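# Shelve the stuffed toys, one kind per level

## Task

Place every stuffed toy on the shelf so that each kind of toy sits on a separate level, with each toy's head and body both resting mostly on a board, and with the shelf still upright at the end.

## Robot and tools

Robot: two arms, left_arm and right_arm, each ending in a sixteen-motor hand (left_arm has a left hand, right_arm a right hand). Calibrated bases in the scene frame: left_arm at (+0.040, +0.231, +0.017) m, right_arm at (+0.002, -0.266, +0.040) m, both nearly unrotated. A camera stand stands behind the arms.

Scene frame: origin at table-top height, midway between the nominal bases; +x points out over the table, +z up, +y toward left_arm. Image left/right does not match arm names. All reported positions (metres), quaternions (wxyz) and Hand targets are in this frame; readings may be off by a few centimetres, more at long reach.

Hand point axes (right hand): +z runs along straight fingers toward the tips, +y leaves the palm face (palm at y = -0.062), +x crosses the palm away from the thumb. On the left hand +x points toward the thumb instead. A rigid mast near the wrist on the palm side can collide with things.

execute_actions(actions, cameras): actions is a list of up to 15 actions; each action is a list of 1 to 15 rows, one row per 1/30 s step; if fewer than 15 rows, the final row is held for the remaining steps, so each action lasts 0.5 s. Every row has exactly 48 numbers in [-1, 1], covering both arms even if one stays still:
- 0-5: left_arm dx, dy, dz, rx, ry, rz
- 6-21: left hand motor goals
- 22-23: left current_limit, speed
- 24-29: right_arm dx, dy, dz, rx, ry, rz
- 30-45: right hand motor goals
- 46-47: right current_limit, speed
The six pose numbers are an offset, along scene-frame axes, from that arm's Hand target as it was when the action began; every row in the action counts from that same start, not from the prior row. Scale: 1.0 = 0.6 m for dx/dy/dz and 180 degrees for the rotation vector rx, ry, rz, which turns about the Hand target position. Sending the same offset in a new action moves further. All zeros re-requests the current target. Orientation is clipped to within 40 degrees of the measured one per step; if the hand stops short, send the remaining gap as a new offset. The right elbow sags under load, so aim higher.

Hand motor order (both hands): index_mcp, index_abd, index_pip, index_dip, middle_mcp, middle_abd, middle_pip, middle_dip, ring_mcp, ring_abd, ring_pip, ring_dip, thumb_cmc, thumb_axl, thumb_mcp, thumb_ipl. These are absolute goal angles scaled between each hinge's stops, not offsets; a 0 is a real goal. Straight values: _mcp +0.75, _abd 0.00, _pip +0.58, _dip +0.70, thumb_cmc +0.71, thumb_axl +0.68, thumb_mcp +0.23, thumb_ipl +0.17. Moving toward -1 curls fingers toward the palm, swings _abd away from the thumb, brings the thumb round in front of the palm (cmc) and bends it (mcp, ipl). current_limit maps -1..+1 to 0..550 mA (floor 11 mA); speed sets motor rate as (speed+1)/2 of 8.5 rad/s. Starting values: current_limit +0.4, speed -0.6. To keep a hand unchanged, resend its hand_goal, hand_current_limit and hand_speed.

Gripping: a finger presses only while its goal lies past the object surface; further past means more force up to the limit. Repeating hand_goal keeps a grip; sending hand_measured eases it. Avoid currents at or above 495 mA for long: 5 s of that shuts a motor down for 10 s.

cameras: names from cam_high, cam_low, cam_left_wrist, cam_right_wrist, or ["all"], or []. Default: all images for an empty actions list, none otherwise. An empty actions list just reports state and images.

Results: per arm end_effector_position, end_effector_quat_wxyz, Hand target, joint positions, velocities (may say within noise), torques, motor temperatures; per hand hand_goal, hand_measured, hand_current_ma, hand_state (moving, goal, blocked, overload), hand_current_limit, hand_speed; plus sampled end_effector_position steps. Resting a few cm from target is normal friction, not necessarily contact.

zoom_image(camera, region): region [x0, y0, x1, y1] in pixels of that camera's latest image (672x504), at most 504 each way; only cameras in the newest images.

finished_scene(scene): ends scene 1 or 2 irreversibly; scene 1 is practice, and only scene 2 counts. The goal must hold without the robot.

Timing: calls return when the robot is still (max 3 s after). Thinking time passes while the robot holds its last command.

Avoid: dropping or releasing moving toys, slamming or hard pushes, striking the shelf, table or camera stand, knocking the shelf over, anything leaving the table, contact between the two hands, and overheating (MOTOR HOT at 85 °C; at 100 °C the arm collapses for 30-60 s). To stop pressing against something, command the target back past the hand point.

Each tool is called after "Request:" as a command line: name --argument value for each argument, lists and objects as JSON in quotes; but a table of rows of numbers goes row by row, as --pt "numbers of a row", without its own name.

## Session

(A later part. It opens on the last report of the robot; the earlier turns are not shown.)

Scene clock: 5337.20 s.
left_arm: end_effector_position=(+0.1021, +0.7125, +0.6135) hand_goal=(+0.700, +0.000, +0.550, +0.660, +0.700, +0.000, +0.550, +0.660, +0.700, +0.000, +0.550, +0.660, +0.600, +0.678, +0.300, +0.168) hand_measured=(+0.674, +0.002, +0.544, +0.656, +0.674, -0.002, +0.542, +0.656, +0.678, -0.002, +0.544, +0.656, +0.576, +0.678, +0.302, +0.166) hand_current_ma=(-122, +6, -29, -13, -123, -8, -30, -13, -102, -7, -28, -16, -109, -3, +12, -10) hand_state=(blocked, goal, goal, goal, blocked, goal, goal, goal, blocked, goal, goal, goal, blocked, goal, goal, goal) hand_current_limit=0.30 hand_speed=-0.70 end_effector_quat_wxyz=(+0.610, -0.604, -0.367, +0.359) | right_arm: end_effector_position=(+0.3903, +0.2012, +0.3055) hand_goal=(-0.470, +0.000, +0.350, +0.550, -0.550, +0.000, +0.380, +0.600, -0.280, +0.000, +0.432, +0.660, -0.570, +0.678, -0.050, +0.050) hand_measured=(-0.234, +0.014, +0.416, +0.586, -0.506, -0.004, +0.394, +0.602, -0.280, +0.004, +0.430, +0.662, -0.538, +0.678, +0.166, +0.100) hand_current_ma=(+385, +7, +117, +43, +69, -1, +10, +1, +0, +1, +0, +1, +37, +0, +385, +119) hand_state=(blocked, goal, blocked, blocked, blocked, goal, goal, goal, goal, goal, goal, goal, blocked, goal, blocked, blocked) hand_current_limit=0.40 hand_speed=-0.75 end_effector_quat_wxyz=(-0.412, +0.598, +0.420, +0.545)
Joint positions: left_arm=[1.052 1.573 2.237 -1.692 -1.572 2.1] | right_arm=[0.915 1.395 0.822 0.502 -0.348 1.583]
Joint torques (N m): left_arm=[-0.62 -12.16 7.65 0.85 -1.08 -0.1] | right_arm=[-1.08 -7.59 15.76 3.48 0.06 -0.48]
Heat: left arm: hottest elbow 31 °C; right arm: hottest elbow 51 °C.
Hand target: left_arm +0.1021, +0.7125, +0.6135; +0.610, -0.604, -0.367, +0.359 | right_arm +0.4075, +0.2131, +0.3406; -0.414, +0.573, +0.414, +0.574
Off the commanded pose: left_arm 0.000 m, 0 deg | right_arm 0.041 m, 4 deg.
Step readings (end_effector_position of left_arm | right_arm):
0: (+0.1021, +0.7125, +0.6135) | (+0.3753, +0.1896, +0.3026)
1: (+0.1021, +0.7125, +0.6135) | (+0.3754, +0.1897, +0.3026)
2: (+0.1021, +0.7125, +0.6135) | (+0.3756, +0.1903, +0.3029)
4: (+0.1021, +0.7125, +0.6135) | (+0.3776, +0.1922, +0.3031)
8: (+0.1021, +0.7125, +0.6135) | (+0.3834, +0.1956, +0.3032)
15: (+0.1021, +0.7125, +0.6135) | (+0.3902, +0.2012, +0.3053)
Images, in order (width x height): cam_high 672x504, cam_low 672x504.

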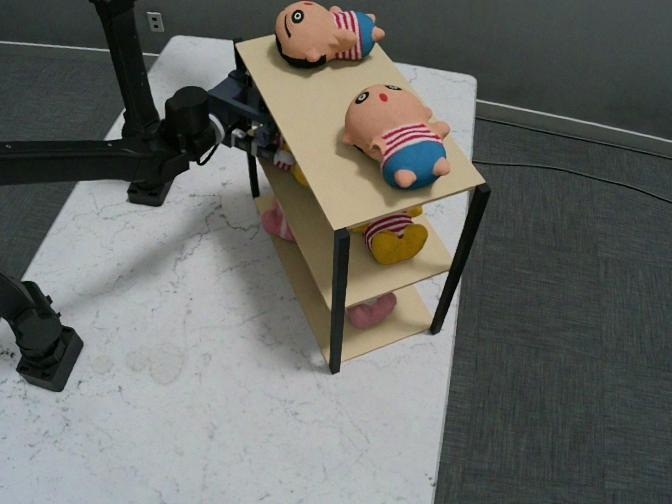

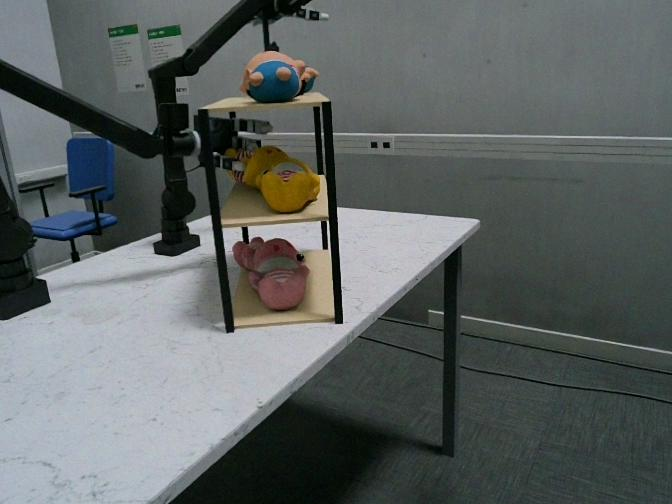

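Request:
execute_actions --actions '[[[0,0,0,0,0,0,0.7,0,0.55,0.66,0.7,0,0.55,0.66,0.7,0,0.55,0.66,0.6,0.678,0.3,0.168,0.3,-0.7,-0.008,-0.006,-0.022,0,0,0,-0.47,0,0.35,0.55,-0.55,0,0.38,0.6,-0.28,0,0.431,0.66,-0.57,0.678,-0.05,0.05,0.4,-0.75]],[[0,0,0,0,0,0,0.7,0,0.55,0.66,0.7,0,0.55,0.66,0.7,0,0.55,0.66,0.6,0.678,0.3,0.168,0.3,-0.7,0,0,-0.018,0,0,0,-0.47,0,0.35,0.55,-0.55,0,0.38,0.6,-0.28,0,0.431,0.66,-0.57,0.678,-0.05,0.05,0.4,-0.75]]]' --cameras '["cam_low","cam_high"]'

Scene clock: 5351.33 s.
left_arm: end_effector_position=(+0.1021, +0.7125, +0.6135) hand_goal=(+0.700, +0.000, +0.550, +0.660, +0.700, +0.000, +0.550, +0.660, +0.700, +0.000, +0.550, +0.660, +0.600, +0.678, +0.300, +0.168) hand_measured=(+0.674, +0.002, +0.544, +0.656, +0.674, -0.002, +0.542, +0.656, +0.678, -0.002, +0.544, +0.656, +0.576, +0.678, +0.302, +0.166) hand_current_ma=(-122, +6, -29, -13, -123, -8, -30, -13, -102, -7, -28, -16, -109, -3, +12, -10) hand_state=(blocked, goal, goal, goal, blocked, goal, goal, goal, blocked, goal, goal, goal, blocked, goal, goal, goal) hand_current_limit=0.30 hand_speed=-0.70 end_effector_quat_wxyz=(+0.610, -0.604, -0.367, +0.359) | right_arm: end_effector_position=(+0.3953, +0.2057, +0.3056) hand_goal=(-0.470, +0.000, +0.350, +0.550, -0.550, +0.000, +0.380, +0.600, -0.280, +0.000, +0.432, +0.660, -0.570, +0.678, -0.050, +0.050) hand_measured=(-0.234, +0.014, +0.416, +0.586, -0.506, -0.004, +0.394, +0.602, -0.280, +0.004, +0.430, +0.662, -0.538, +0.678, +0.166, +0.100) hand_current_ma=(+385, +7, +117, +43, +69, -1, +10, +1, +0, +1, +0, +1, +37, +0, +385, +119) hand_state=(blocked, goal, blocked, blocked, blocked, goal, goal, goal, goal, goal, goal, goal, blocked, goal, blocked, blocked) hand_current_limit=0.40 hand_speed=-0.75 end_effector_quat_wxyz=(-0.415, +0.586, +0.415, +0.559)
Joint positions: left_arm=[1.052 1.573 2.237 -1.692 -1.572 2.1] | right_arm=[0.914 1.426 0.822 0.57 -0.344 1.583]
Joint torques (N m): left_arm=[-0.62 -12.1 7.64 0.85 -1.08 -0.1] | right_arm=[-0.85 -7.88 11.9 3.66 0.02 -0.47]
Heat: left arm: hottest elbow 31 °C; right arm: hottest elbow 51 °C.
Hand target: left_arm +0.1021, +0.7125, +0.6135; +0.610, -0.604, -0.367, +0.359 | right_arm +0.4027, +0.2095, +0.3167; -0.414, +0.573, +0.414, +0.574
Off the commanded pose: left_arm 0.000 m, 0 deg | right_arm 0.014 m, 2 deg.
Step readings (end_effector_position of left_arm | right_arm):
0: (+0.1021, +0.7125, +0.6135) | (+0.3903, +0.2012, +0.3055)
1: (+0.1021, +0.7125, +0.6135) | (+0.3903, +0.2012, +0.3056)
2: (+0.1021, +0.7125, +0.6135) | (+0.3904, +0.2013, +0.3059)
4: (+0.1021, +0.7125, +0.6135) | (+0.3910, +0.2019, +0.3069)
8: (+0.1021, +0.7125, +0.6135) | (+0.3919, +0.2029, +0.3077)
15: (+0.1021, +0.7125, +0.6135) | (+0.3923, +0.2033, +0.3080)
16: (+0.1021, +0.7125, +0.6135) | (+0.3924, +0.2034, +0.3079)
17: (+0.1021, +0.7125, +0.6135) | (+0.3925, +0.2035, +0.3082)
19: (+0.1021, +0.7125, +0.6135) | (+0.3932, +0.2042, +0.3088)
23: (+0.1021, +0.7125, +0.6135) | (+0.3947, +0.2053, +0.3067)
30: (+0.1021, +0.7125, +0.6135) | (+0.3953, +0.2057, +0.3056)
Images, in order (width x height): cam_high 672x504, cam_low 672x504.

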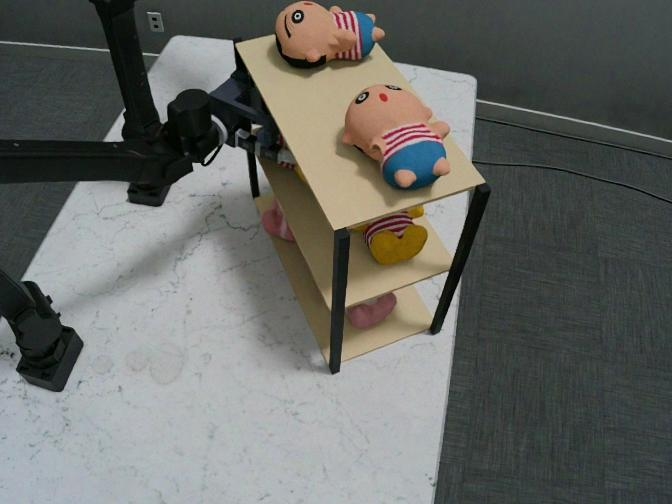

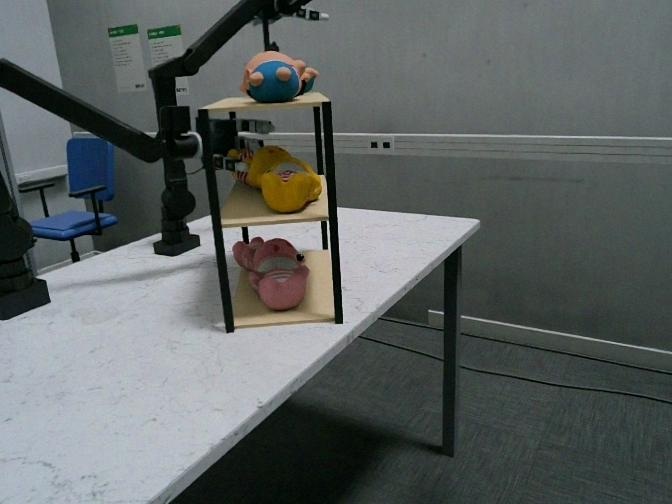

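Request:
execute_actions --actions '[[[0,0,0,0,0,0,0.7,0,0.55,0.66,0.7,0,0.55,0.66,0.7,0,0.55,0.66,0.6,0.678,0.3,0.168,0.3,-0.7,-0.004,-0.004,-0.02,0,0,0,-0.47,0,0.35,0.55,-0.55,0,0.38,0.6,-0.28,0,0.431,0.66,-0.57,0.678,-0.05,0.05,0.4,-0.75]],[[0,0,0,0,0,0,0.7,0,0.55,0.66,0.7,0,0.55,0.66,0.7,0,0.55,0.66,0.6,0.678,0.3,0.168,0.3,-0.7,0,0,-0.015,0,0,0,-0.47,0,0.35,0.55,-0.55,0,0.38,0.6,-0.28,0,0.431,0.66,-0.57,0.678,-0.05,0.05,0.4,-0.75]]]' --cameras '["cam_low"]'

Request:
zoom_image --camera "cam_low" --region '[190, 90, 350, 230]'

Scene clock: 5357.87 s.
left_arm: end_effector_position=(+0.1021, +0.7125, +0.6135) hand_goal=(+0.700, +0.000, +0.550, +0.660, +0.700, +0.000, +0.550, +0.660, +0.700, +0.000, +0.550, +0.660, +0.600, +0.678, +0.300, +0.168) hand_measured=(+0.674, +0.002, +0.544, +0.656, +0.674, -0.002, +0.542, +0.656, +0.678, -0.002, +0.544, +0.656, +0.576, +0.678, +0.302, +0.166) hand_current_ma=(-122, +6, -29, -13, -123, -8, -30, -13, -102, -7, -28, -16, -109, -3, +12, -10) hand_state=(blocked, goal, goal, goal, blocked, goal, goal, goal, blocked, goal, goal, goal, blocked, goal, goal, goal) hand_current_limit=0.30 hand_speed=-0.70 end_effector_quat_wxyz=(+0.610, -0.604, -0.367, +0.359) | right_arm: end_effector_position=(+0.3977, +0.2070, +0.2971) hand_goal=(-0.470, +0.000, +0.350, +0.550, -0.550, +0.000, +0.380, +0.600, -0.280, +0.000, +0.432, +0.660, -0.570, +0.678, -0.050, +0.050) hand_measured=(-0.234, +0.014, +0.416, +0.586, -0.506, -0.004, +0.394, +0.602, -0.280, +0.004, +0.430, +0.662, -0.538, +0.678, +0.166, +0.100) hand_current_ma=(+385, +7, +117, +43, +69, -1, +10, +1, +0, +1, +0, +1, +37, +0, +385, +119) hand_state=(blocked, goal, blocked, blocked, blocked, goal, goal, goal, goal, goal, goal, goal, blocked, goal, blocked, blocked) hand_current_limit=0.40 hand_speed=-0.75 end_effector_quat_wxyz=(-0.416, +0.579, +0.412, +0.567)
Joint positions: left_arm=[1.052 1.573 2.237 -1.692 -1.572 2.1] | right_arm=[0.913 1.457 0.809 0.636 -0.343 1.581]
Joint torques (N m): left_arm=[-0.67 -12.1 7.64 0.85 -1.08 -0.1] | right_arm=[-0.73 -8.06 9.83 3.56 -0.01 -0.46]
Heat: left arm: hottest elbow 31 °C; right arm: hottest elbow 50 °C.
Hand target: left_arm +0.1021, +0.7125, +0.6135; +0.610, -0.604, -0.367, +0.359 | right_arm +0.4003, +0.2071, +0.2956; -0.414, +0.573, +0.414, +0.574
Off the commanded pose: left_arm 0.000 m, 0 deg | right_arm 0.003 m, 1 deg.
Step readings (end_effector_position of left_arm | right_arm):
0: (+0.1021, +0.7125, +0.6135) | (+0.3953, +0.2057, +0.3056)
1: (+0.1021, +0.7125, +0.6135) | (+0.3953, +0.2057, +0.3057)
2: (+0.1021, +0.7125, +0.6135) | (+0.3954, +0.2058, +0.3059)
4: (+0.1021, +0.7125, +0.6135) | (+0.3960, +0.2064, +0.3069)
8: (+0.1021, +0.7125, +0.6135) | (+0.3973, +0.2071, +0.3069)
15: (+0.1021, +0.7125, +0.6135) | (+0.3974, +0.2067, +0.3063)
16: (+0.1021, +0.7125, +0.6135) | (+0.3975, +0.2068, +0.3061)
17: (+0.1021, +0.7125, +0.6135) | (+0.3974, +0.2067, +0.3063)
19: (+0.1021, +0.7125, +0.6135) | (+0.3974, +0.2068, +0.3056)
23: (+0.1021, +0.7125, +0.6135) | (+0.3975, +0.2068, +0.3003)
30: (+0.1021, +0.7125, +0.6135) | (+0.3977, +0.2070, +0.2971)
Images, in order (width x height): cam_low 672x504.

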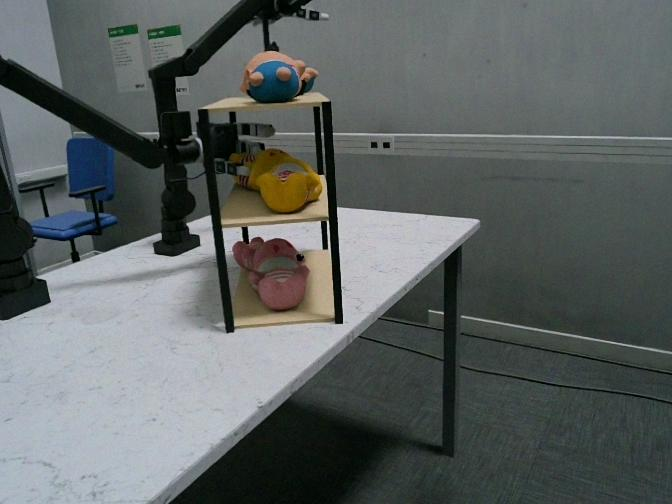

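Scaled by 3.150 from the camera's 672x504 image, which has a finer 960x720 frame.

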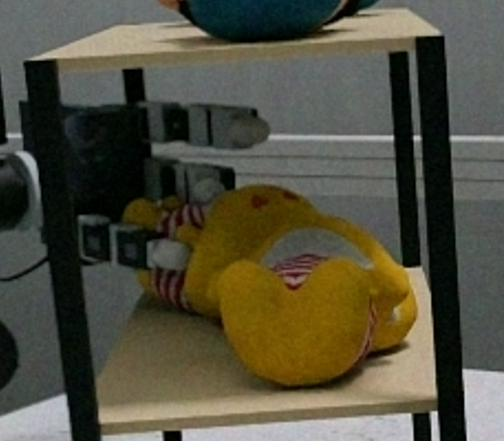

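Request:
execute_actions --actions '[[[0,0,0,0,0,0,0.7,0,0.55,0.66,0.7,0,0.55,0.66,0.7,0,0.55,0.66,0.6,0.678,0.3,0.168,0.3,-0.7,-0.004,-0.002,-0.014,0,0,0,-0.47,0,0.35,0.55,-0.55,0,0.38,0.6,-0.28,0,0.431,0.66,-0.57,0.678,-0.05,0.05,0.4,-0.75]],[[0,0,0,0,0,0,0.7,0,0.55,0.66,0.7,0,0.55,0.66,0.7,0,0.55,0.66,0.6,0.678,0.3,0.168,0.3,-0.7,0,0,-0.014,0,0,0,-0.47,0,0.35,0.55,-0.55,0,0.38,0.6,-0.28,0,0.431,0.66,-0.57,0.678,-0.05,0.05,0.4,-0.75]]]' --cameras '["cam_low"]'

Request:
zoom_image --camera "cam_low" --region '[190, 90, 350, 230]'

Scene clock: 5366.30 s.
left_arm: end_effector_position=(+0.1021, +0.7125, +0.6135) hand_goal=(+0.700, +0.000, +0.550, +0.660, +0.700, +0.000, +0.550, +0.660, +0.700, +0.000, +0.550, +0.660, +0.600, +0.678, +0.300, +0.168) hand_measured=(+0.674, +0.002, +0.544, +0.656, +0.674, -0.002, +0.542, +0.656, +0.678, -0.002, +0.544, +0.656, +0.576, +0.678, +0.302, +0.166) hand_current_ma=(-122, +6, -29, -13, -123, -8, -30, -13, -102, -7, -28, -16, -109, -3, +12, -10) hand_state=(blocked, goal, goal, goal, blocked, goal, goal, goal, blocked, goal, goal, goal, blocked, goal, goal, goal) hand_current_limit=0.30 hand_speed=-0.70 end_effector_quat_wxyz=(+0.610, -0.604, -0.367, +0.359) | right_arm: end_effector_position=(+0.3970, +0.2059, +0.2930) hand_goal=(-0.470, +0.000, +0.350, +0.550, -0.550, +0.000, +0.380, +0.600, -0.280, +0.000, +0.432, +0.660, -0.570, +0.678, -0.050, +0.050) hand_measured=(-0.234, +0.014, +0.416, +0.586, -0.506, -0.006, +0.394, +0.602, -0.280, +0.004, +0.430, +0.662, -0.542, +0.678, +0.166, +0.100) hand_current_ma=(+385, +7, +117, +43, +69, -1, +9, +1, +0, +1, +0, +1, +28, +0, +385, +119) hand_state=(blocked, goal, blocked, blocked, blocked, goal, goal, goal, goal, goal, goal, goal, blocked, goal, blocked, blocked) hand_current_limit=0.40 hand_speed=-0.75 end_effector_quat_wxyz=(-0.416, +0.568, +0.412, +0.578)
Joint positions: left_arm=[1.052 1.573 2.237 -1.692 -1.572 2.1] | right_arm=[0.913 1.474 0.789 0.7 -0.343 1.572]
Joint torques (N m): left_arm=[-0.67 -12.16 7.62 0.87 -1.08 -0.1] | right_arm=[-0.56 -7.36 8.99 3.25 0.1 -0.38]
Heat: left arm: hottest elbow 31 °C; right arm: hottest elbow 49 °C.
Hand target: left_arm +0.1021, +0.7125, +0.6135; +0.610, -0.604, -0.367, +0.359 | right_arm +0.3979, +0.2059, +0.2789; -0.414, +0.573, +0.414, +0.574
Off the commanded pose: left_arm 0.000 m, 0 deg | right_arm 0.014 m, 1 deg.
Step readings (end_effector_position of left_arm | right_arm):
0: (+0.1021, +0.7125, +0.6135) | (+0.3977, +0.2070, +0.2971)
1: (+0.1021, +0.7125, +0.6135) | (+0.3977, +0.2070, +0.2972)
2: (+0.1021, +0.7125, +0.6135) | (+0.3975, +0.2069, +0.2969)
4: (+0.1021, +0.7125, +0.6135) | (+0.3972, +0.2064, +0.2968)
8: (+0.1021, +0.7125, +0.6135) | (+0.3967, +0.2057, +0.2950)
15: (+0.1021, +0.7125, +0.6135) | (+0.3967, +0.2056, +0.2950)
16: (+0.1021, +0.7125, +0.6135) | (+0.3967, +0.2057, +0.2949)
17: (+0.1021, +0.7125, +0.6135) | (+0.3967, +0.2056, +0.2950)
19: (+0.1021, +0.7125, +0.6135) | (+0.3967, +0.2056, +0.2942)
23: (+0.1021, +0.7125, +0.6135) | (+0.3970, +0.2058, +0.2932)
30: (+0.1021, +0.7125, +0.6135) | (+0.3970, +0.2059, +0.2929)
Images, in order (width x height): cam_low 672x504.

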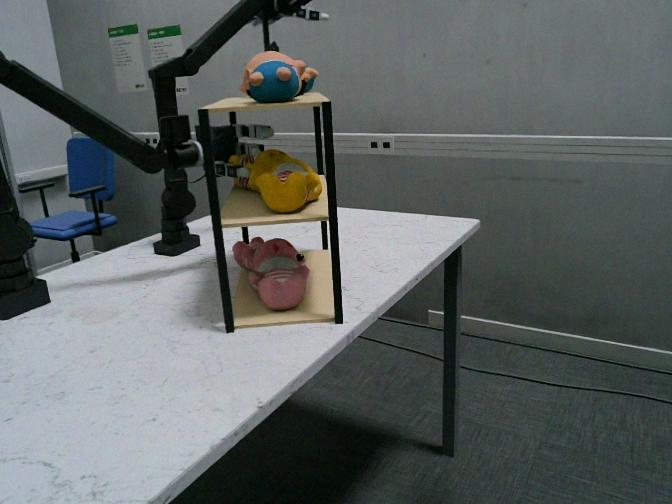

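Scaled by 3.150 from the camera's 672x504 image, which has a finer 960x720 frame.

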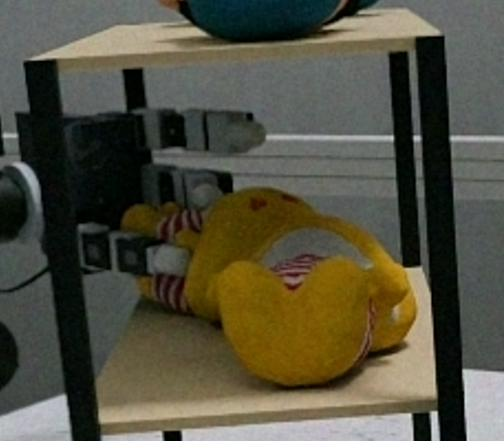

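Request:
execute_actions --actions '[[[0,0,0,0,0,0,0.7,0,0.55,0.66,0.7,0,0.55,0.66,0.7,0,0.55,0.66,0.6,0.678,0.3,0.168,0.3,-0.7,0,0,-0.014,0,0,0,-0.47,0,0.35,0.55,-0.55,0,0.38,0.6,-0.28,0,0.431,0.66,-0.57,0.678,-0.05,0.05,0.4,-0.75]]]' --cameras '["cam_low"]'

Request:
zoom_image --camera "cam_low" --region '[190, 90, 350, 230]'

Scene clock: 5372.63 s.
left_arm: end_effector_position=(+0.1021, +0.7125, +0.6135) hand_goal=(+0.700, +0.000, +0.550, +0.660, +0.700, +0.000, +0.550, +0.660, +0.700, +0.000, +0.550, +0.660, +0.600, +0.678, +0.300, +0.168) hand_measured=(+0.674, +0.002, +0.544, +0.656, +0.674, -0.002, +0.542, +0.656, +0.678, -0.002, +0.544, +0.656, +0.576, +0.678, +0.302, +0.166) hand_current_ma=(-122, +6, -29, -13, -123, -8, -30, -13, -102, -7, -28, -16, -109, -3, +12, -10) hand_state=(blocked, goal, goal, goal, blocked, goal, goal, goal, blocked, goal, goal, goal, blocked, goal, goal, goal) hand_current_limit=0.30 hand_speed=-0.70 end_effector_quat_wxyz=(+0.610, -0.604, -0.367, +0.359) | right_arm: end_effector_position=(+0.3973, +0.2061, +0.2911) hand_goal=(-0.470, +0.000, +0.350, +0.550, -0.550, +0.000, +0.380, +0.600, -0.280, +0.000, +0.432, +0.660, -0.570, +0.678, -0.050, +0.050) hand_measured=(-0.234, +0.014, +0.416, +0.586, -0.506, -0.008, +0.394, +0.602, -0.280, +0.004, +0.430, +0.662, -0.552, +0.678, +0.166, +0.100) hand_current_ma=(+385, +7, +117, +43, +69, -3, +9, +1, +0, +1, +0, +1, +16, +0, +385, +119) hand_state=(blocked, goal, blocked, blocked, blocked, goal, goal, goal, goal, goal, goal, goal, goal, goal, blocked, blocked) hand_current_limit=0.40 hand_speed=-0.75 end_effector_quat_wxyz=(-0.416, +0.563, +0.413, +0.583)
Joint positions: left_arm=[1.052 1.573 2.237 -1.692 -1.572 2.1] | right_arm=[0.913 1.487 0.783 0.731 -0.343 1.566]
Joint torques (N m): left_arm=[-0.56 -12.16 7.65 0.84 -1.09 -0.1] | right_arm=[-0.5 -7.18 8.57 3.04 0.1 -0.33]
Heat: left arm: hottest elbow 31 °C; right arm: hottest elbow 48 °C.
Hand target: left_arm +0.1021, +0.7125, +0.6135; +0.610, -0.604, -0.367, +0.359 | right_arm +0.3979, +0.2059, +0.2705; -0.414, +0.573, +0.414, +0.574
Off the commanded pose: left_arm 0.000 m, 0 deg | right_arm 0.021 m, 2 deg.
Step readings (end_effector_position of left_arm | right_arm):
0: (+0.1021, +0.7125, +0.6135) | (+0.3970, +0.2059, +0.2930)
1: (+0.1021, +0.7125, +0.6135) | (+0.3970, +0.2059, +0.2931)
2: (+0.1021, +0.7125, +0.6135) | (+0.3970, +0.2058, +0.2929)
4: (+0.1021, +0.7125, +0.6135) | (+0.3970, +0.2058, +0.2924)
8: (+0.1021, +0.7125, +0.6135) | (+0.3973, +0.2060, +0.2915)
15: (+0.1021, +0.7125, +0.6135) | (+0.3973, +0.2060, +0.2911)
Images, in order (width x height): cam_low 672x504.

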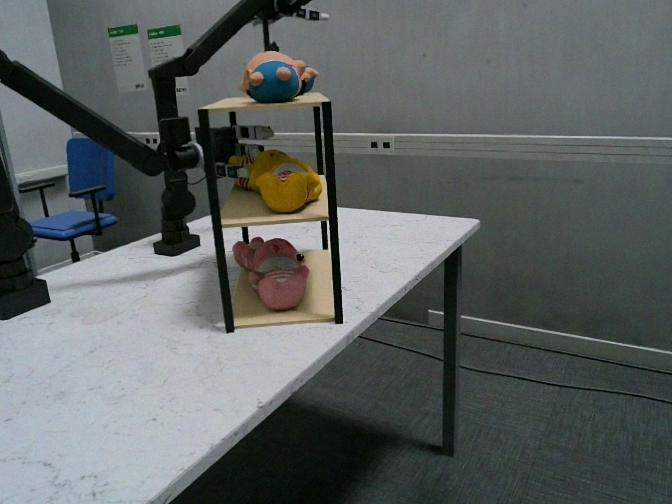

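Scaled by 3.150 from the camera's 672x504 image, which has a finer 960x720 frame.

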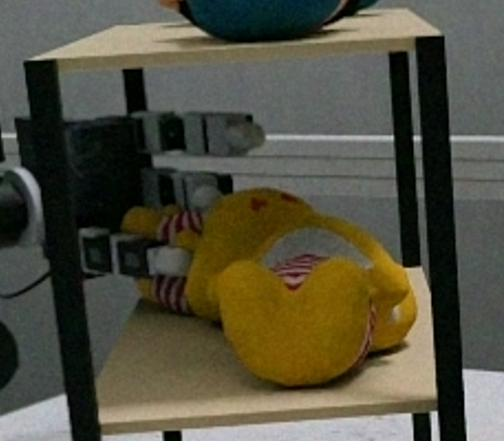

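Request:
execute_actions --actions '[[[0,0,0,0,0,0,0.7,0,0.55,0.66,0.7,0,0.55,0.66,0.7,0,0.55,0.66,0.6,0.678,0.3,0.168,0.3,-0.7,0,0,0.008,0,0,0,-0.35,0,0.38,0.57,-0.45,0,0.4,0.62,-0.24,0,0.431,0.66,-0.57,0.678,0.04,0.08,0.3,-0.85]],[[0,0,0,0,0,0,0.7,0,0.55,0.66,0.7,0,0.55,0.66,0.7,0,0.55,0.66,0.6,0.678,0.3,0.168,0.3,-0.7,0,0,0,0,0,0,-0.25,0,0.4,0.6,-0.37,0,0.41,0.64,-0.2,0,0.431,0.66,-0.57,0.678,0.1,0.1,0.3,-0.85]],[[0,0,0,0,0,0,0.7,0,0.55,0.66,0.7,0,0.55,0.66,0.7,0,0.55,0.66,0.6,0.678,0.3,0.168,0.3,-0.7,0,0,0,0,0,0,-0.15,0,0.42,0.63,-0.27,0,0.42,0.66,-0.15,0,0.431,0.66,-0.57,0.678,0.15,0.12,0.3,-0.85]]]' --cameras '["cam_low","cam_right_wrist"]'

Request:
zoom_image --camera "cam_low" --region '[190, 90, 350, 230]'

Scene clock: 5384.57 s.
left_arm: end_effector_position=(+0.1021, +0.7125, +0.6135) hand_goal=(+0.700, +0.000, +0.550, +0.660, +0.700, +0.000, +0.550, +0.660, +0.700, +0.000, +0.550, +0.660, +0.600, +0.678, +0.300, +0.168) hand_measured=(+0.674, +0.002, +0.544, +0.656, +0.674, -0.002, +0.542, +0.656, +0.678, -0.002, +0.544, +0.656, +0.576, +0.678, +0.302, +0.166) hand_current_ma=(-122, +6, -29, -13, -123, -8, -30, -13, -102, -7, -28, -16, -109, -3, +12, -10) hand_state=(blocked, goal, goal, goal, blocked, goal, goal, goal, blocked, goal, goal, goal, blocked, goal, goal, goal) hand_current_limit=0.30 hand_speed=-0.70 end_effector_quat_wxyz=(+0.610, -0.604, -0.367, +0.359) | right_arm: end_effector_position=(+0.3974, +0.2061, +0.2907) hand_goal=(-0.150, +0.000, +0.420, +0.630, -0.270, +0.000, +0.420, +0.660, -0.150, +0.000, +0.432, +0.660, -0.570, +0.678, +0.150, +0.120) hand_measured=(-0.132, +0.014, +0.434, +0.632, -0.264, -0.002, +0.418, +0.658, -0.152, +0.004, +0.430, +0.662, -0.558, +0.678, +0.172, +0.130) hand_current_ma=(+15, +7, +9, +0, +2, +0, +0, -1, -1, +1, +0, +1, +7, +0, +31, +8) hand_state=(goal, goal, goal, goal, goal, goal, goal, goal, goal, goal, goal, goal, goal, goal, blocked, goal) hand_current_limit=0.30 hand_speed=-0.85 end_effector_quat_wxyz=(-0.416, +0.563, +0.413, +0.583)
Joint positions: left_arm=[1.052 1.573 2.237 -1.692 -1.572 2.1] | right_arm=[0.913 1.487 0.783 0.731 -0.343 1.566]
Joint torques (N m): left_arm=[-0.56 -12.1 7.61 0.87 -1.08 -0.1] | right_arm=[-0.5 -7.88 9.1 2.48 0.1 -0.32]
Heat: left arm: hottest elbow 31 °C; right arm: hottest elbow 46 °C.
Hand target: left_arm +0.1021, +0.7125, +0.6135; +0.610, -0.604, -0.367, +0.359 | right_arm +0.3979, +0.2059, +0.2754; -0.414, +0.573, +0.414, +0.574
Off the commanded pose: left_arm 0.000 m, 0 deg | right_arm 0.015 m, 2 deg.
Step readings (end_effector_position of left_arm | right_arm):
0: (+0.1021, +0.7125, +0.6135) | (+0.3973, +0.2061, +0.2911)
1: (+0.1021, +0.7125, +0.6135) | (+0.3973, +0.2061, +0.2911)
2: (+0.1021, +0.7125, +0.6135) | (+0.3973, +0.2061, +0.2911)
4: (+0.1021, +0.7125, +0.6135) | (+0.3973, +0.2061, +0.2911)
8: (+0.1021, +0.7125, +0.6135) | (+0.3973, +0.2061, +0.2911)
15: (+0.1021, +0.7125, +0.6135) | (+0.3973, +0.2061, +0.2911)
16: (+0.1021, +0.7125, +0.6135) | (+0.3973, +0.2061, +0.2911)
17: (+0.1021, +0.7125, +0.6135) | (+0.3973, +0.2061, +0.2911)
19: (+0.1021, +0.7125, +0.6135) | (+0.3973, +0.2061, +0.2911)
23: (+0.1021, +0.7125, +0.6135) | (+0.3973, +0.2061, +0.2911)
30: (+0.1021, +0.7125, +0.6135) | (+0.3973, +0.2061, +0.2911)
31: (+0.1021, +0.7125, +0.6135) | (+0.3973, +0.2061, +0.2911)
32: (+0.1021, +0.7125, +0.6135) | (+0.3973, +0.2061, +0.2911)
34: (+0.1021, +0.7125, +0.6135) | (+0.3973, +0.2061, +0.2911)
38: (+0.1021, +0.7125, +0.6135) | (+0.3974, +0.2061, +0.2907)
45: (+0.1021, +0.7125, +0.6135) | (+0.3974, +0.2061, +0.2907)
Images, in order (width x height): cam_low 672x504, cam_right_wrist 672x504.

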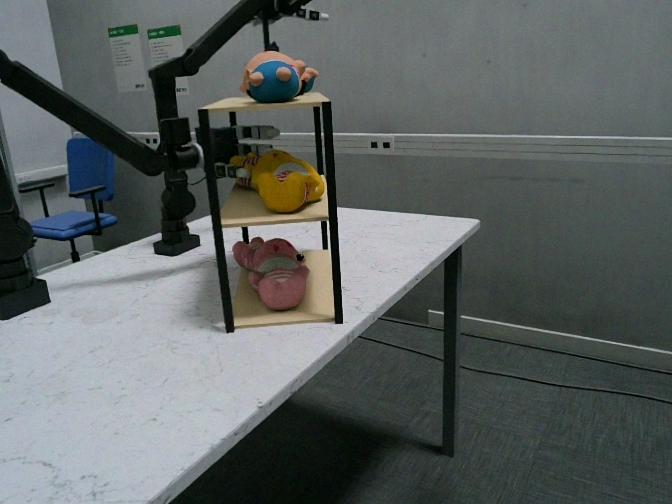

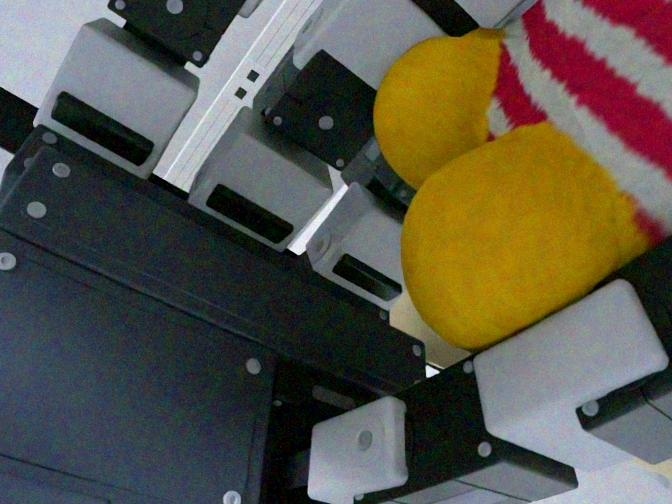

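Scaled by 3.150 from the camera's 672x504 image, which has a finer 960x720 frame.

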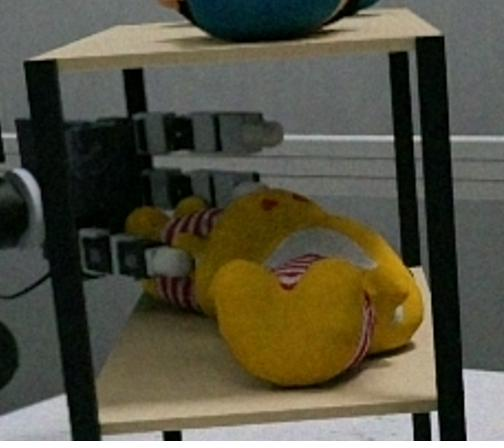

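Request:
execute_actions --actions '[[[0,0,0,0,0,0,0.7,0,0.55,0.66,0.7,0,0.55,0.66,0.7,0,0.55,0.66,0.6,0.678,0.3,0.168,0.3,-0.7,0,0,0,0,0,0,-0.07,0,0.431,0.66,-0.15,0,0.431,0.69,-0.1,0,0.431,0.66,-0.57,0.678,0.2,0.15,0.25,-0.85]],[[0,0,0,0,0,0,0.7,0,0.55,0.66,0.7,0,0.55,0.66,0.7,0,0.55,0.66,0.6,0.678,0.3,0.168,0.3,-0.7,0,0,0,0,0,0,0.068,0,0.431,0.696,0.068,0,0.431,0.696,0.068,0,0.431,0.66,-0.57,0.678,0.3,0.16,0.25,-0.85]],[[0,0,0,0,0,0,0.7,0,0.55,0.66,0.7,0,0.55,0.66,0.7,0,0.55,0.66,0.6,0.678,0.3,0.168,0.3,-0.7,0,0,0,0,0,0,0.2,0,0.431,0.696,0.2,0,0.431,0.696,0.2,0,0.431,0.66,-0.57,0.678,0.42,0.16,0.25,-0.85]]]' --cameras '["cam_low","cam_right_wrist"]'

Request:
zoom_image --camera "cam_low" --region '[190, 90, 350, 230]'

Scene clock: 5395.33 s.
left_arm: end_effector_position=(+0.1021, +0.7125, +0.6135) hand_goal=(+0.700, +0.000, +0.550, +0.660, +0.700, +0.000, +0.550, +0.660, +0.700, +0.000, +0.550, +0.660, +0.600, +0.678, +0.300, +0.168) hand_measured=(+0.674, +0.002, +0.544, +0.656, +0.674, -0.002, +0.542, +0.656, +0.678, -0.002, +0.544, +0.656, +0.576, +0.678, +0.302, +0.166) hand_current_ma=(-122, +6, -29, -13, -123, -8, -30, -13, -102, -7, -28, -16, -109, -3, +12, -10) hand_state=(blocked, goal, goal, goal, blocked, goal, goal, goal, blocked, goal, goal, goal, blocked, goal, goal, goal) hand_current_limit=0.30 hand_speed=-0.70 end_effector_quat_wxyz=(+0.610, -0.604, -0.367, +0.359) | right_arm: end_effector_position=(+0.3975, +0.2062, +0.2902) hand_goal=(+0.200, +0.000, +0.432, +0.696, +0.200, +0.000, +0.432, +0.696, +0.200, +0.000, +0.432, +0.660, -0.570, +0.678, +0.420, +0.160) hand_measured=(+0.198, +0.014, +0.434, +0.692, +0.198, +0.002, +0.430, +0.694, +0.198, +0.004, +0.430, +0.662, -0.558, +0.678, +0.418, +0.160) hand_current_ma=(-1, +7, +1, -1, -1, +0, +0, -1, -1, +1, +0, +1, +7, +0, -1, +0) hand_state=(goal, goal, goal, goal, goal, goal, goal, goal, goal, goal, goal, goal, goal, goal, goal, goal) hand_current_limit=0.25 hand_speed=-0.85 end_effector_quat_wxyz=(-0.415, +0.563, +0.413, +0.583)
Joint positions: left_arm=[1.052 1.573 2.237 -1.692 -1.572 2.1] | right_arm=[0.913 1.488 0.783 0.731 -0.342 1.566]
Joint torques (N m): left_arm=[-0.62 -12.16 7.64 0.85 -1.08 -0.1] | right_arm=[-0.56 -7.88 9.11 2.5 0.08 -0.25]
Motor temperatures (°C): left_arm=[23 27 31 21 26 23] | right_arm=[24 27 45 25 26 23]
Heat: left arm: hottest elbow 31 °C; right arm: hottest elbow 45 °C.
Hand target: left_arm +0.1021, +0.7125, +0.6135; +0.610, -0.604, -0.367, +0.359 | right_arm +0.3979, +0.2059, +0.2754; -0.414, +0.573, +0.414, +0.574
Off the commanded pose: left_arm 0.000 m, 0 deg | right_arm 0.015 m, 1 deg.
Step readings (end_effector_position of left_arm | right_arm):
0: (+0.1021, +0.7125, +0.6135) | (+0.3974, +0.2061, +0.2907)
1: (+0.1021, +0.7125, +0.6135) | (+0.3974, +0.2061, +0.2907)
2: (+0.1021, +0.7125, +0.6135) | (+0.3974, +0.2061, +0.2907)
4: (+0.1021, +0.7125, +0.6135) | (+0.3974, +0.2062, +0.2904)
8: (+0.1021, +0.7125, +0.6135) | (+0.3974, +0.2062, +0.2904)
15: (+0.1021, +0.7125, +0.6135) | (+0.3974, +0.2062, +0.2904)
16: (+0.1021, +0.7125, +0.6135) | (+0.3974, +0.2062, +0.2904)
17: (+0.1021, +0.7125, +0.6135) | (+0.3974, +0.2062, +0.2904)
19: (+0.1021, +0.7125, +0.6135) | (+0.3974, +0.2062, +0.2904)
23: (+0.1021, +0.7125, +0.6135) | (+0.3974, +0.2062, +0.2904)
30: (+0.1021, +0.7125, +0.6135) | (+0.3974, +0.2062, +0.2904)
31: (+0.1021, +0.7125, +0.6135) | (+0.3975, +0.2061, +0.2904)
32: (+0.1021, +0.7125, +0.6135) | (+0.3975, +0.2061, +0.2904)
34: (+0.1021, +0.7125, +0.6135) | (+0.3975, +0.2061, +0.2904)
38: (+0.1021, +0.7125, +0.6135) | (+0.3975, +0.2062, +0.2902)
45: (+0.1021, +0.7125, +0.6135) | (+0.3975, +0.2062, +0.2902)
Images, in order (width x height): cam_low 672x504, cam_right_wrist 672x504.

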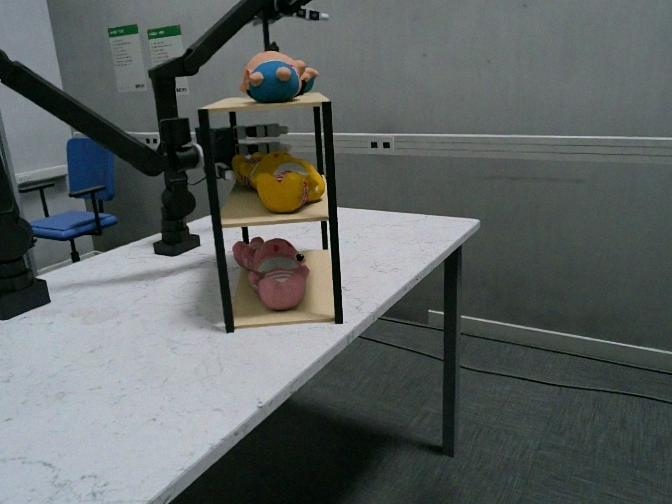

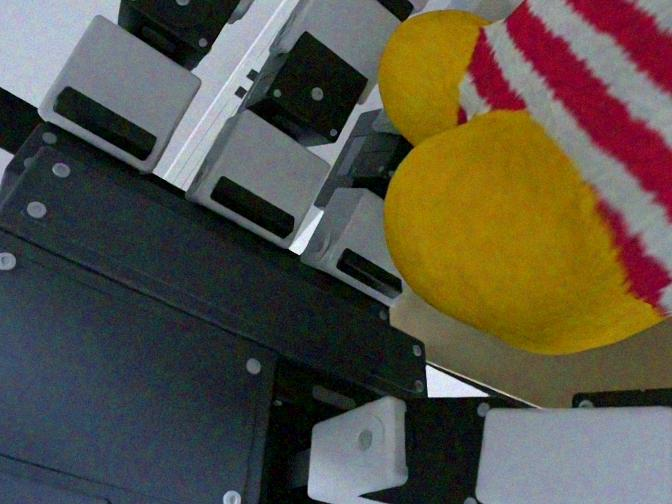

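Scaled by 3.150 from the camera's 672x504 image, which has a finer 960x720 frame.

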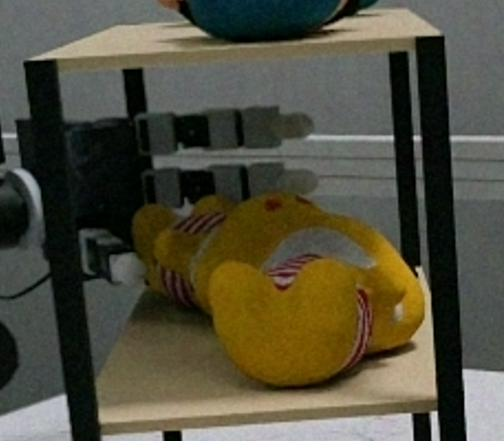

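Request:
execute_actions --actions '[[[0,0,0,0,0,0,0.7,0,0.55,0.66,0.7,0,0.55,0.66,0.7,0,0.55,0.66,0.6,0.678,0.3,0.168,0.3,-0.7,-0.003,-0.004,0,0,0,0,0.6,0,0.5,0.7,0.6,0,0.5,0.7,0.6,0,0.5,0.7,-0.57,0.678,0.42,0.16,0.25,-0.7]],[[0,0,0,0,0,0,0.7,0,0.55,0.66,0.7,0,0.55,0.66,0.7,0,0.55,0.66,0.6,0.678,0.3,0.168,0.3,-0.7,-0.015,-0.045,0.005,0,0,0,0.6,0,0.5,0.7,0.6,0,0.5,0.7,0.6,0,0.5,0.7,-0.57,0.678,0.42,0.16,0.25,-0.7]],[[0,0,0,0,0,0,0.7,0,0.55,0.66,0.7,0,0.55,0.66,0.7,0,0.55,0.66,0.6,0.678,0.3,0.168,0.3,-0.7,-0.02,-0.05,0.005,0,0,0,0.6,0,0.5,0.7,0.6,0,0.5,0.7,0.6,0,0.5,0.7,-0.57,0.678,0.42,0.16,0.25,-0.7]]]' --cameras '["cam_low","cam_right_wrist"]'

Request:
zoom_image --camera "cam_low" --region '[190, 90, 350, 230]'

Scene clock: 5408.20 s.
left_arm: end_effector_position=(+0.1021, +0.7125, +0.6135) hand_goal=(+0.700, +0.000, +0.550, +0.660, +0.700, +0.000, +0.550, +0.660, +0.700, +0.000, +0.550, +0.660, +0.600, +0.678, +0.300, +0.168) hand_measured=(+0.674, +0.002, +0.544, +0.656, +0.674, -0.002, +0.542, +0.656, +0.678, -0.002, +0.544, +0.656, +0.576, +0.678, +0.302, +0.166) hand_current_ma=(-122, +6, -29, -13, -123, -8, -30, -13, -102, -7, -28, -16, -109, -3, +12, -10) hand_state=(blocked, goal, goal, goal, blocked, goal, goal, goal, blocked, goal, goal, goal, blocked, goal, goal, goal) hand_current_limit=0.30 hand_speed=-0.70 end_effector_quat_wxyz=(+0.610, -0.604, -0.367, +0.359) | right_arm: end_effector_position=(+0.3754, +0.1501, +0.2856) hand_goal=(+0.600, +0.000, +0.500, +0.700, +0.600, +0.000, +0.500, +0.700, +0.600, +0.000, +0.500, +0.700, -0.570, +0.678, +0.420, +0.160) hand_measured=(+0.594, +0.012, +0.498, +0.696, +0.596, +0.002, +0.498, +0.698, +0.596, +0.004, +0.498, +0.698, -0.558, +0.678, +0.418, +0.160) hand_current_ma=(-2, +6, +0, -1, -2, +0, +0, -1, -1, +1, -1, -1, +7, +0, +0, +0) hand_state=(goal, goal, goal, goal, goal, goal, goal, goal, goal, goal, goal, goal, goal, goal, goal, goal) hand_current_limit=0.25 hand_speed=-0.70 end_effector_quat_wxyz=(-0.413, +0.568, +0.413, +0.580)
Joint positions: left_arm=[1.052 1.573 2.237 -1.692 -1.572 2.1] | right_arm=[0.868 1.346 0.63 0.731 -0.385 1.566]
Joint torques (N m): left_arm=[-0.62 -12.22 7.62 0.85 -1.08 -0.09] | right_arm=[-0.91 -7.65 9.14 1.95 -0.3 -0.14]
Heat: left arm: hottest elbow 31 °C; right arm: hottest elbow 43 °C.
Hand target: left_arm +0.1021, +0.7125, +0.6135; +0.610, -0.604, -0.367, +0.359 | right_arm +0.3750, +0.1466, +0.2813; -0.414, +0.573, +0.414, +0.574
Off the commanded pose: left_arm 0.000 m, 0 deg | right_arm 0.006 m, 1 deg.
Step readings (end_effector_position of left_arm | right_arm):
0: (+0.1021, +0.7125, +0.6135) | (+0.3975, +0.2062, +0.2902)
1: (+0.1021, +0.7125, +0.6135) | (+0.3975, +0.2062, +0.2902)
2: (+0.1021, +0.7125, +0.6135) | (+0.3976, +0.2060, +0.2900)
4: (+0.1021, +0.7125, +0.6135) | (+0.3972, +0.2055, +0.2887)
8: (+0.1021, +0.7125, +0.6135) | (+0.3963, +0.2043, +0.2855)
15: (+0.1021, +0.7125, +0.6135) | (+0.3963, +0.2038, +0.2849)
16: (+0.1021, +0.7125, +0.6135) | (+0.3963, +0.2037, +0.2847)
17: (+0.1021, +0.7125, +0.6135) | (+0.3961, +0.2031, +0.2839)
19: (+0.1021, +0.7125, +0.6135) | (+0.3962, +0.1991, +0.2824)
23: (+0.1021, +0.7125, +0.6135) | (+0.3949, +0.1849, +0.2804)
30: (+0.1021, +0.7125, +0.6135) | (+0.3936, +0.1799, +0.2811)
31: (+0.1021, +0.7125, +0.6135) | (+0.3935, +0.1798, +0.2809)
32: (+0.1021, +0.7125, +0.6135) | (+0.3930, +0.1790, +0.2809)
34: (+0.1021, +0.7125, +0.6135) | (+0.3889, +0.1730, +0.2806)
38: (+0.1021, +0.7125, +0.6135) | (+0.3779, +0.1544, +0.2804)
45: (+0.1021, +0.7125, +0.6135) | (+0.3754, +0.1500, +0.2856)
Images, in order (width x height): cam_low 672x504, cam_right_wrist 672x504.

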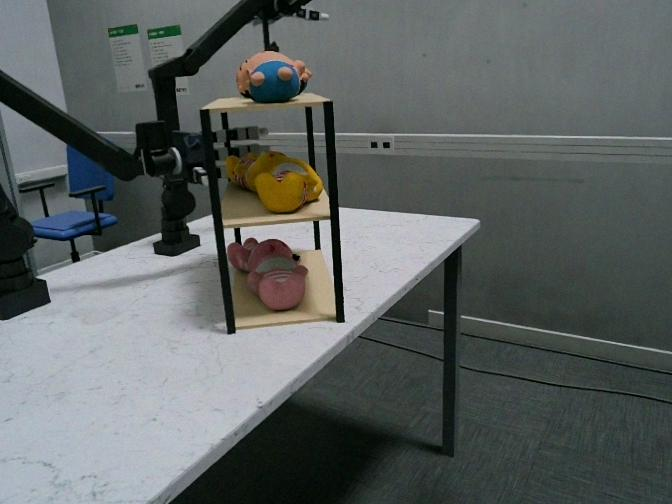

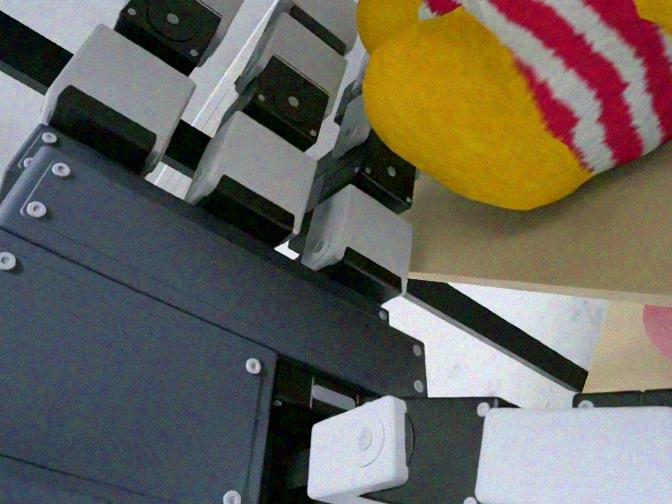

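Scaled by 3.150 from the camera's 672x504 image, which has a finer 960x720 frame.

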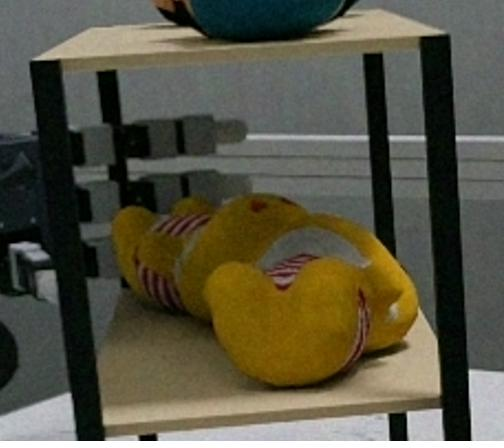

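Request:
execute_actions --actions '[]' --cameras '["cam_high","cam_left_wrist"]'

Request:
zoom_image --camera "cam_high" --region '[180, 20, 340, 240]'

Scene clock: 5418.07 s.
left_arm: end_effector_position=(+0.1021, +0.7125, +0.6135) hand_goal=(+0.700, +0.000, +0.550, +0.660, +0.700, +0.000, +0.550, +0.660, +0.700, +0.000, +0.550, +0.660, +0.600, +0.678, +0.300, +0.168) hand_measured=(+0.674, +0.002, +0.544, +0.656, +0.674, -0.002, +0.542, +0.656, +0.678, -0.002, +0.544, +0.656, +0.576, +0.678, +0.302, +0.166) hand_current_ma=(-122, +6, -29, -13, -123, -8, -30, -13, -102, -7, -28, -16, -109, -3, +12, -10) hand_state=(blocked, goal, goal, goal, blocked, goal, goal, goal, blocked, goal, goal, goal, blocked, goal, goal, goal) hand_current_limit=0.30 hand_speed=-0.70 end_effector_quat_wxyz=(+0.610, -0.604, -0.367, +0.359) | right_arm: end_effector_position=(+0.3754, +0.1501, +0.2856) hand_goal=(+0.600, +0.000, +0.500, +0.700, +0.600, +0.000, +0.500, +0.700, +0.600, +0.000, +0.500, +0.700, -0.570, +0.678, +0.420, +0.160) hand_measured=(+0.594, +0.012, +0.498, +0.696, +0.596, +0.002, +0.498, +0.698, +0.596, +0.004, +0.498, +0.698, -0.558, +0.678, +0.418, +0.160) hand_current_ma=(-2, +6, +0, -1, -2, +0, +0, -1, -1, +1, -1, -1, +7, +0, +0, +0) hand_state=(goal, goal, goal, goal, goal, goal, goal, goal, goal, goal, goal, goal, goal, goal, goal, goal) hand_current_limit=0.25 hand_speed=-0.70 end_effector_quat_wxyz=(-0.413, +0.568, +0.413, +0.580)
Joint positions: left_arm=[1.052 1.573 2.237 -1.692 -1.572 2.1] | right_arm=[0.868 1.346 0.63 0.731 -0.385 1.566]
Joint velocities: within noise
Joint torques (N m): left_arm=[-0.67 -12.16 7.65 0.85 -1.08 -0.1] | right_arm=[-0.97 -7.65 9.14 1.95 -0.3 -0.14]
Motor temperatures (°C): left_arm=[23 27 31 21 26 23] | right_arm=[24 27 42 24 26 23]
Heat: left arm: hottest elbow 31 °C; right arm: hottest elbow 42 °C.
Hand target: left_arm +0.1021, +0.7125, +0.6135; +0.610, -0.604, -0.367, +0.359 | right_arm +0.3750, +0.1466, +0.2813; -0.414, +0.573, +0.414, +0.574
Off the commanded pose: left_arm 0.000 m, 0 deg | right_arm 0.006 m, 1 deg.
Images, in order (width x height): cam_high 672x504, cam_left_wrist 672x504.

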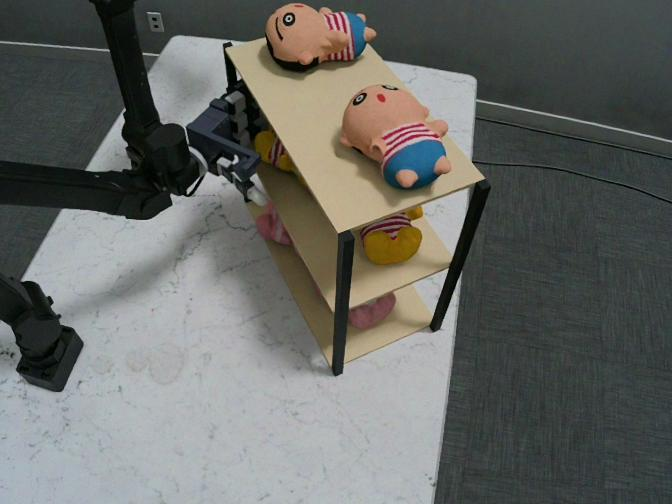

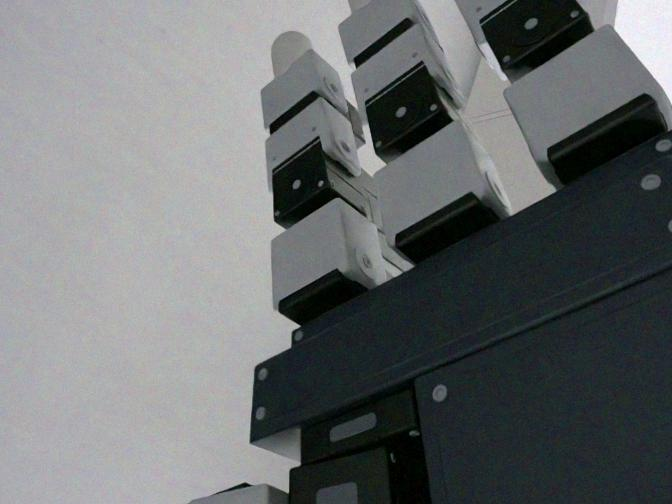

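Scaled by 2.291 from the camera's 672x504 image, which has a finer 960x720 frame.

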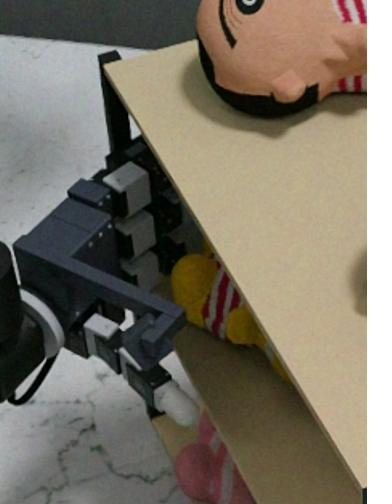

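Request:
execute_actions --actions '[[[0,0,0,0,0,0,0.7,0,0.55,0.66,0.7,0,0.55,0.66,0.7,0,0.55,0.66,0.6,0.678,0.3,0.168,0.3,-0.7,0.022,-0.012,0.005,0,0,0,0.5,0,0.45,0.7,0.5,0,0.45,0.7,0.5,0,0.45,0.7,-0.57,0.678,0.42,0.16,0.25,-0.7]],[[0,0,0,0,0,0,0.7,0,0.55,0.66,0.7,0,0.55,0.66,0.7,0,0.55,0.66,0.6,0.678,0.3,0.168,0.3,-0.7,0.0,-0.04,0.005,0,0,0,0.5,0,0.45,0.7,0.5,0,0.45,0.7,0.5,0,0.45,0.7,-0.57,0.678,0.42,0.16,0.25,-0.7]]]' --cameras '["cam_low","cam_high","cam_right_wrist"]'

Request:
zoom_image --camera "cam_low" --region '[190, 90, 350, 230]'

Scene clock: 5447.60 s.
left_arm: end_effector_position=(+0.1021, +0.7125, +0.6135) hand_goal=(+0.700, +0.000, +0.550, +0.660, +0.700, +0.000, +0.550, +0.660, +0.700, +0.000, +0.550, +0.660, +0.600, +0.678, +0.300, +0.168) hand_measured=(+0.674, +0.002, +0.544, +0.656, +0.674, -0.002, +0.542, +0.656, +0.678, -0.002, +0.544, +0.656, +0.576, +0.678, +0.302, +0.166) hand_current_ma=(-122, +6, -29, -13, -123, -8, -30, -13, -102, -7, -28, -16, -109, -3, +12, -10) hand_state=(blocked, goal, goal, goal, blocked, goal, goal, goal, blocked, goal, goal, goal, blocked, goal, goal, goal) hand_current_limit=0.30 hand_speed=-0.70 end_effector_quat_wxyz=(+0.610, -0.604, -0.367, +0.359) | right_arm: end_effector_position=(+0.3862, +0.1216, +0.2929) hand_goal=(+0.500, +0.000, +0.450, +0.700, +0.500, +0.000, +0.450, +0.700, +0.500, +0.000, +0.450, +0.700, -0.570, +0.678, +0.420, +0.160) hand_measured=(+0.502, +0.012, +0.452, +0.698, +0.502, +0.002, +0.452, +0.698, +0.502, +0.004, +0.452, +0.698, -0.558, +0.678, +0.418, +0.160) hand_current_ma=(+1, +6, +1, -1, +1, +0, +1, -1, +0, +1, +1, -1, +7, +0, +0, +0) hand_state=(goal, goal, goal, goal, goal, goal, goal, goal, goal, goal, goal, goal, goal, goal, goal, goal) hand_current_limit=0.25 hand_speed=-0.70 end_effector_quat_wxyz=(-0.416, +0.564, +0.417, +0.579)
Joint positions: left_arm=[1.052 1.573 2.237 -1.692 -1.572 2.1] | right_arm=[0.786 1.293 0.604 0.708 -0.478 1.566]
Joint torques (N m): left_arm=[-0.62 -12.16 7.65 0.87 -1.07 -0.09] | right_arm=[-1.32 -7.06 9.25 1.8 -0.02 -0.17]
Heat: left arm: hottest elbow 31 °C; right arm: hottest elbow 41 °C.
Hand target: left_arm +0.1021, +0.7125, +0.6135; +0.610, -0.604, -0.367, +0.359 | right_arm +0.3883, +0.1153, +0.2872; -0.414, +0.573, +0.414, +0.574
Off the commanded pose: left_arm 0.000 m, 0 deg | right_arm 0.009 m, 1 deg.
Step readings (end_effector_position of left_arm | right_arm):
0: (+0.1021, +0.7125, +0.6135) | (+0.3754, +0.1501, +0.2856)
1: (+0.1021, +0.7125, +0.6135) | (+0.3754, +0.1501, +0.2856)
2: (+0.1021, +0.7125, +0.6135) | (+0.3752, +0.1504, +0.2856)
4: (+0.1021, +0.7125, +0.6135) | (+0.3756, +0.1501, +0.2852)
8: (+0.1021, +0.7125, +0.6135) | (+0.3816, +0.1446, +0.2842)
15: (+0.1021, +0.7125, +0.6135) | (+0.3842, +0.1422, +0.2842)
16: (+0.1021, +0.7125, +0.6135) | (+0.3839, +0.1425, +0.2841)
17: (+0.1021, +0.7125, +0.6135) | (+0.3834, +0.1426, +0.2842)
19: (+0.1021, +0.7125, +0.6135) | (+0.3825, +0.1397, +0.2848)
23: (+0.1021, +0.7125, +0.6135) | (+0.3842, +0.1267, +0.2896)
30: (+0.1021, +0.7125, +0.6135) | (+0.3863, +0.1215, +0.2932)
Images, in order (width x height): cam_high 672x504, cam_low 672x504, cam_right_wrist 672x504.

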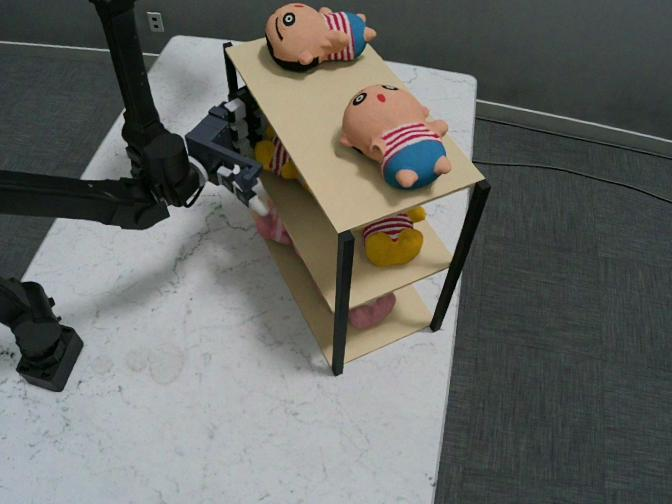

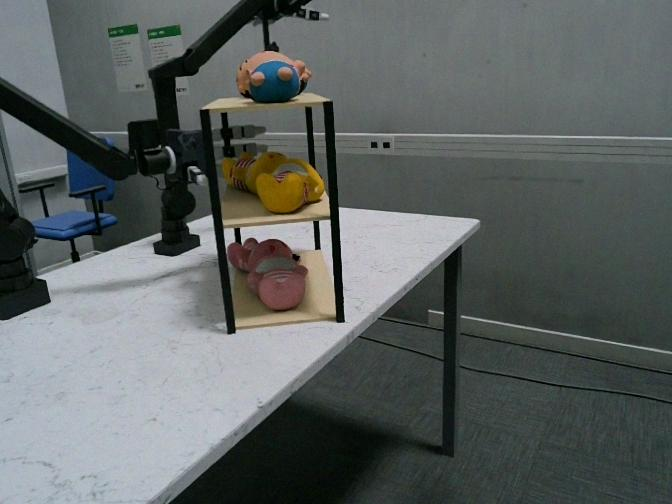

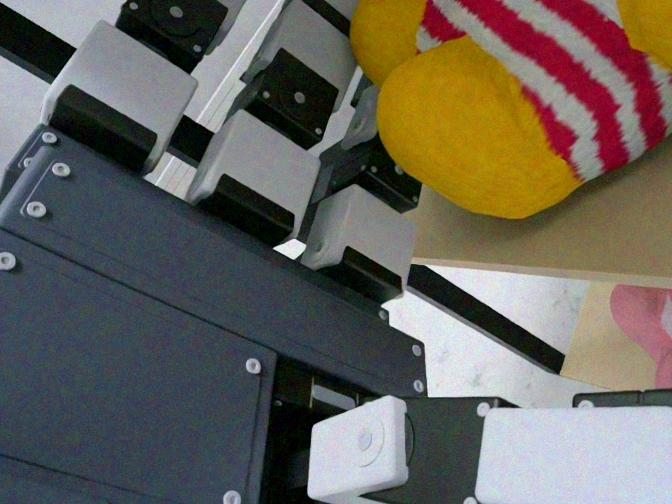

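Scaled by 3.150 from the camera's 672x504 image, which has a finer 960x720 frame.

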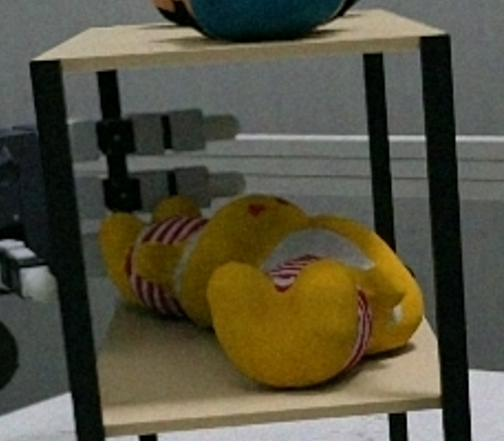

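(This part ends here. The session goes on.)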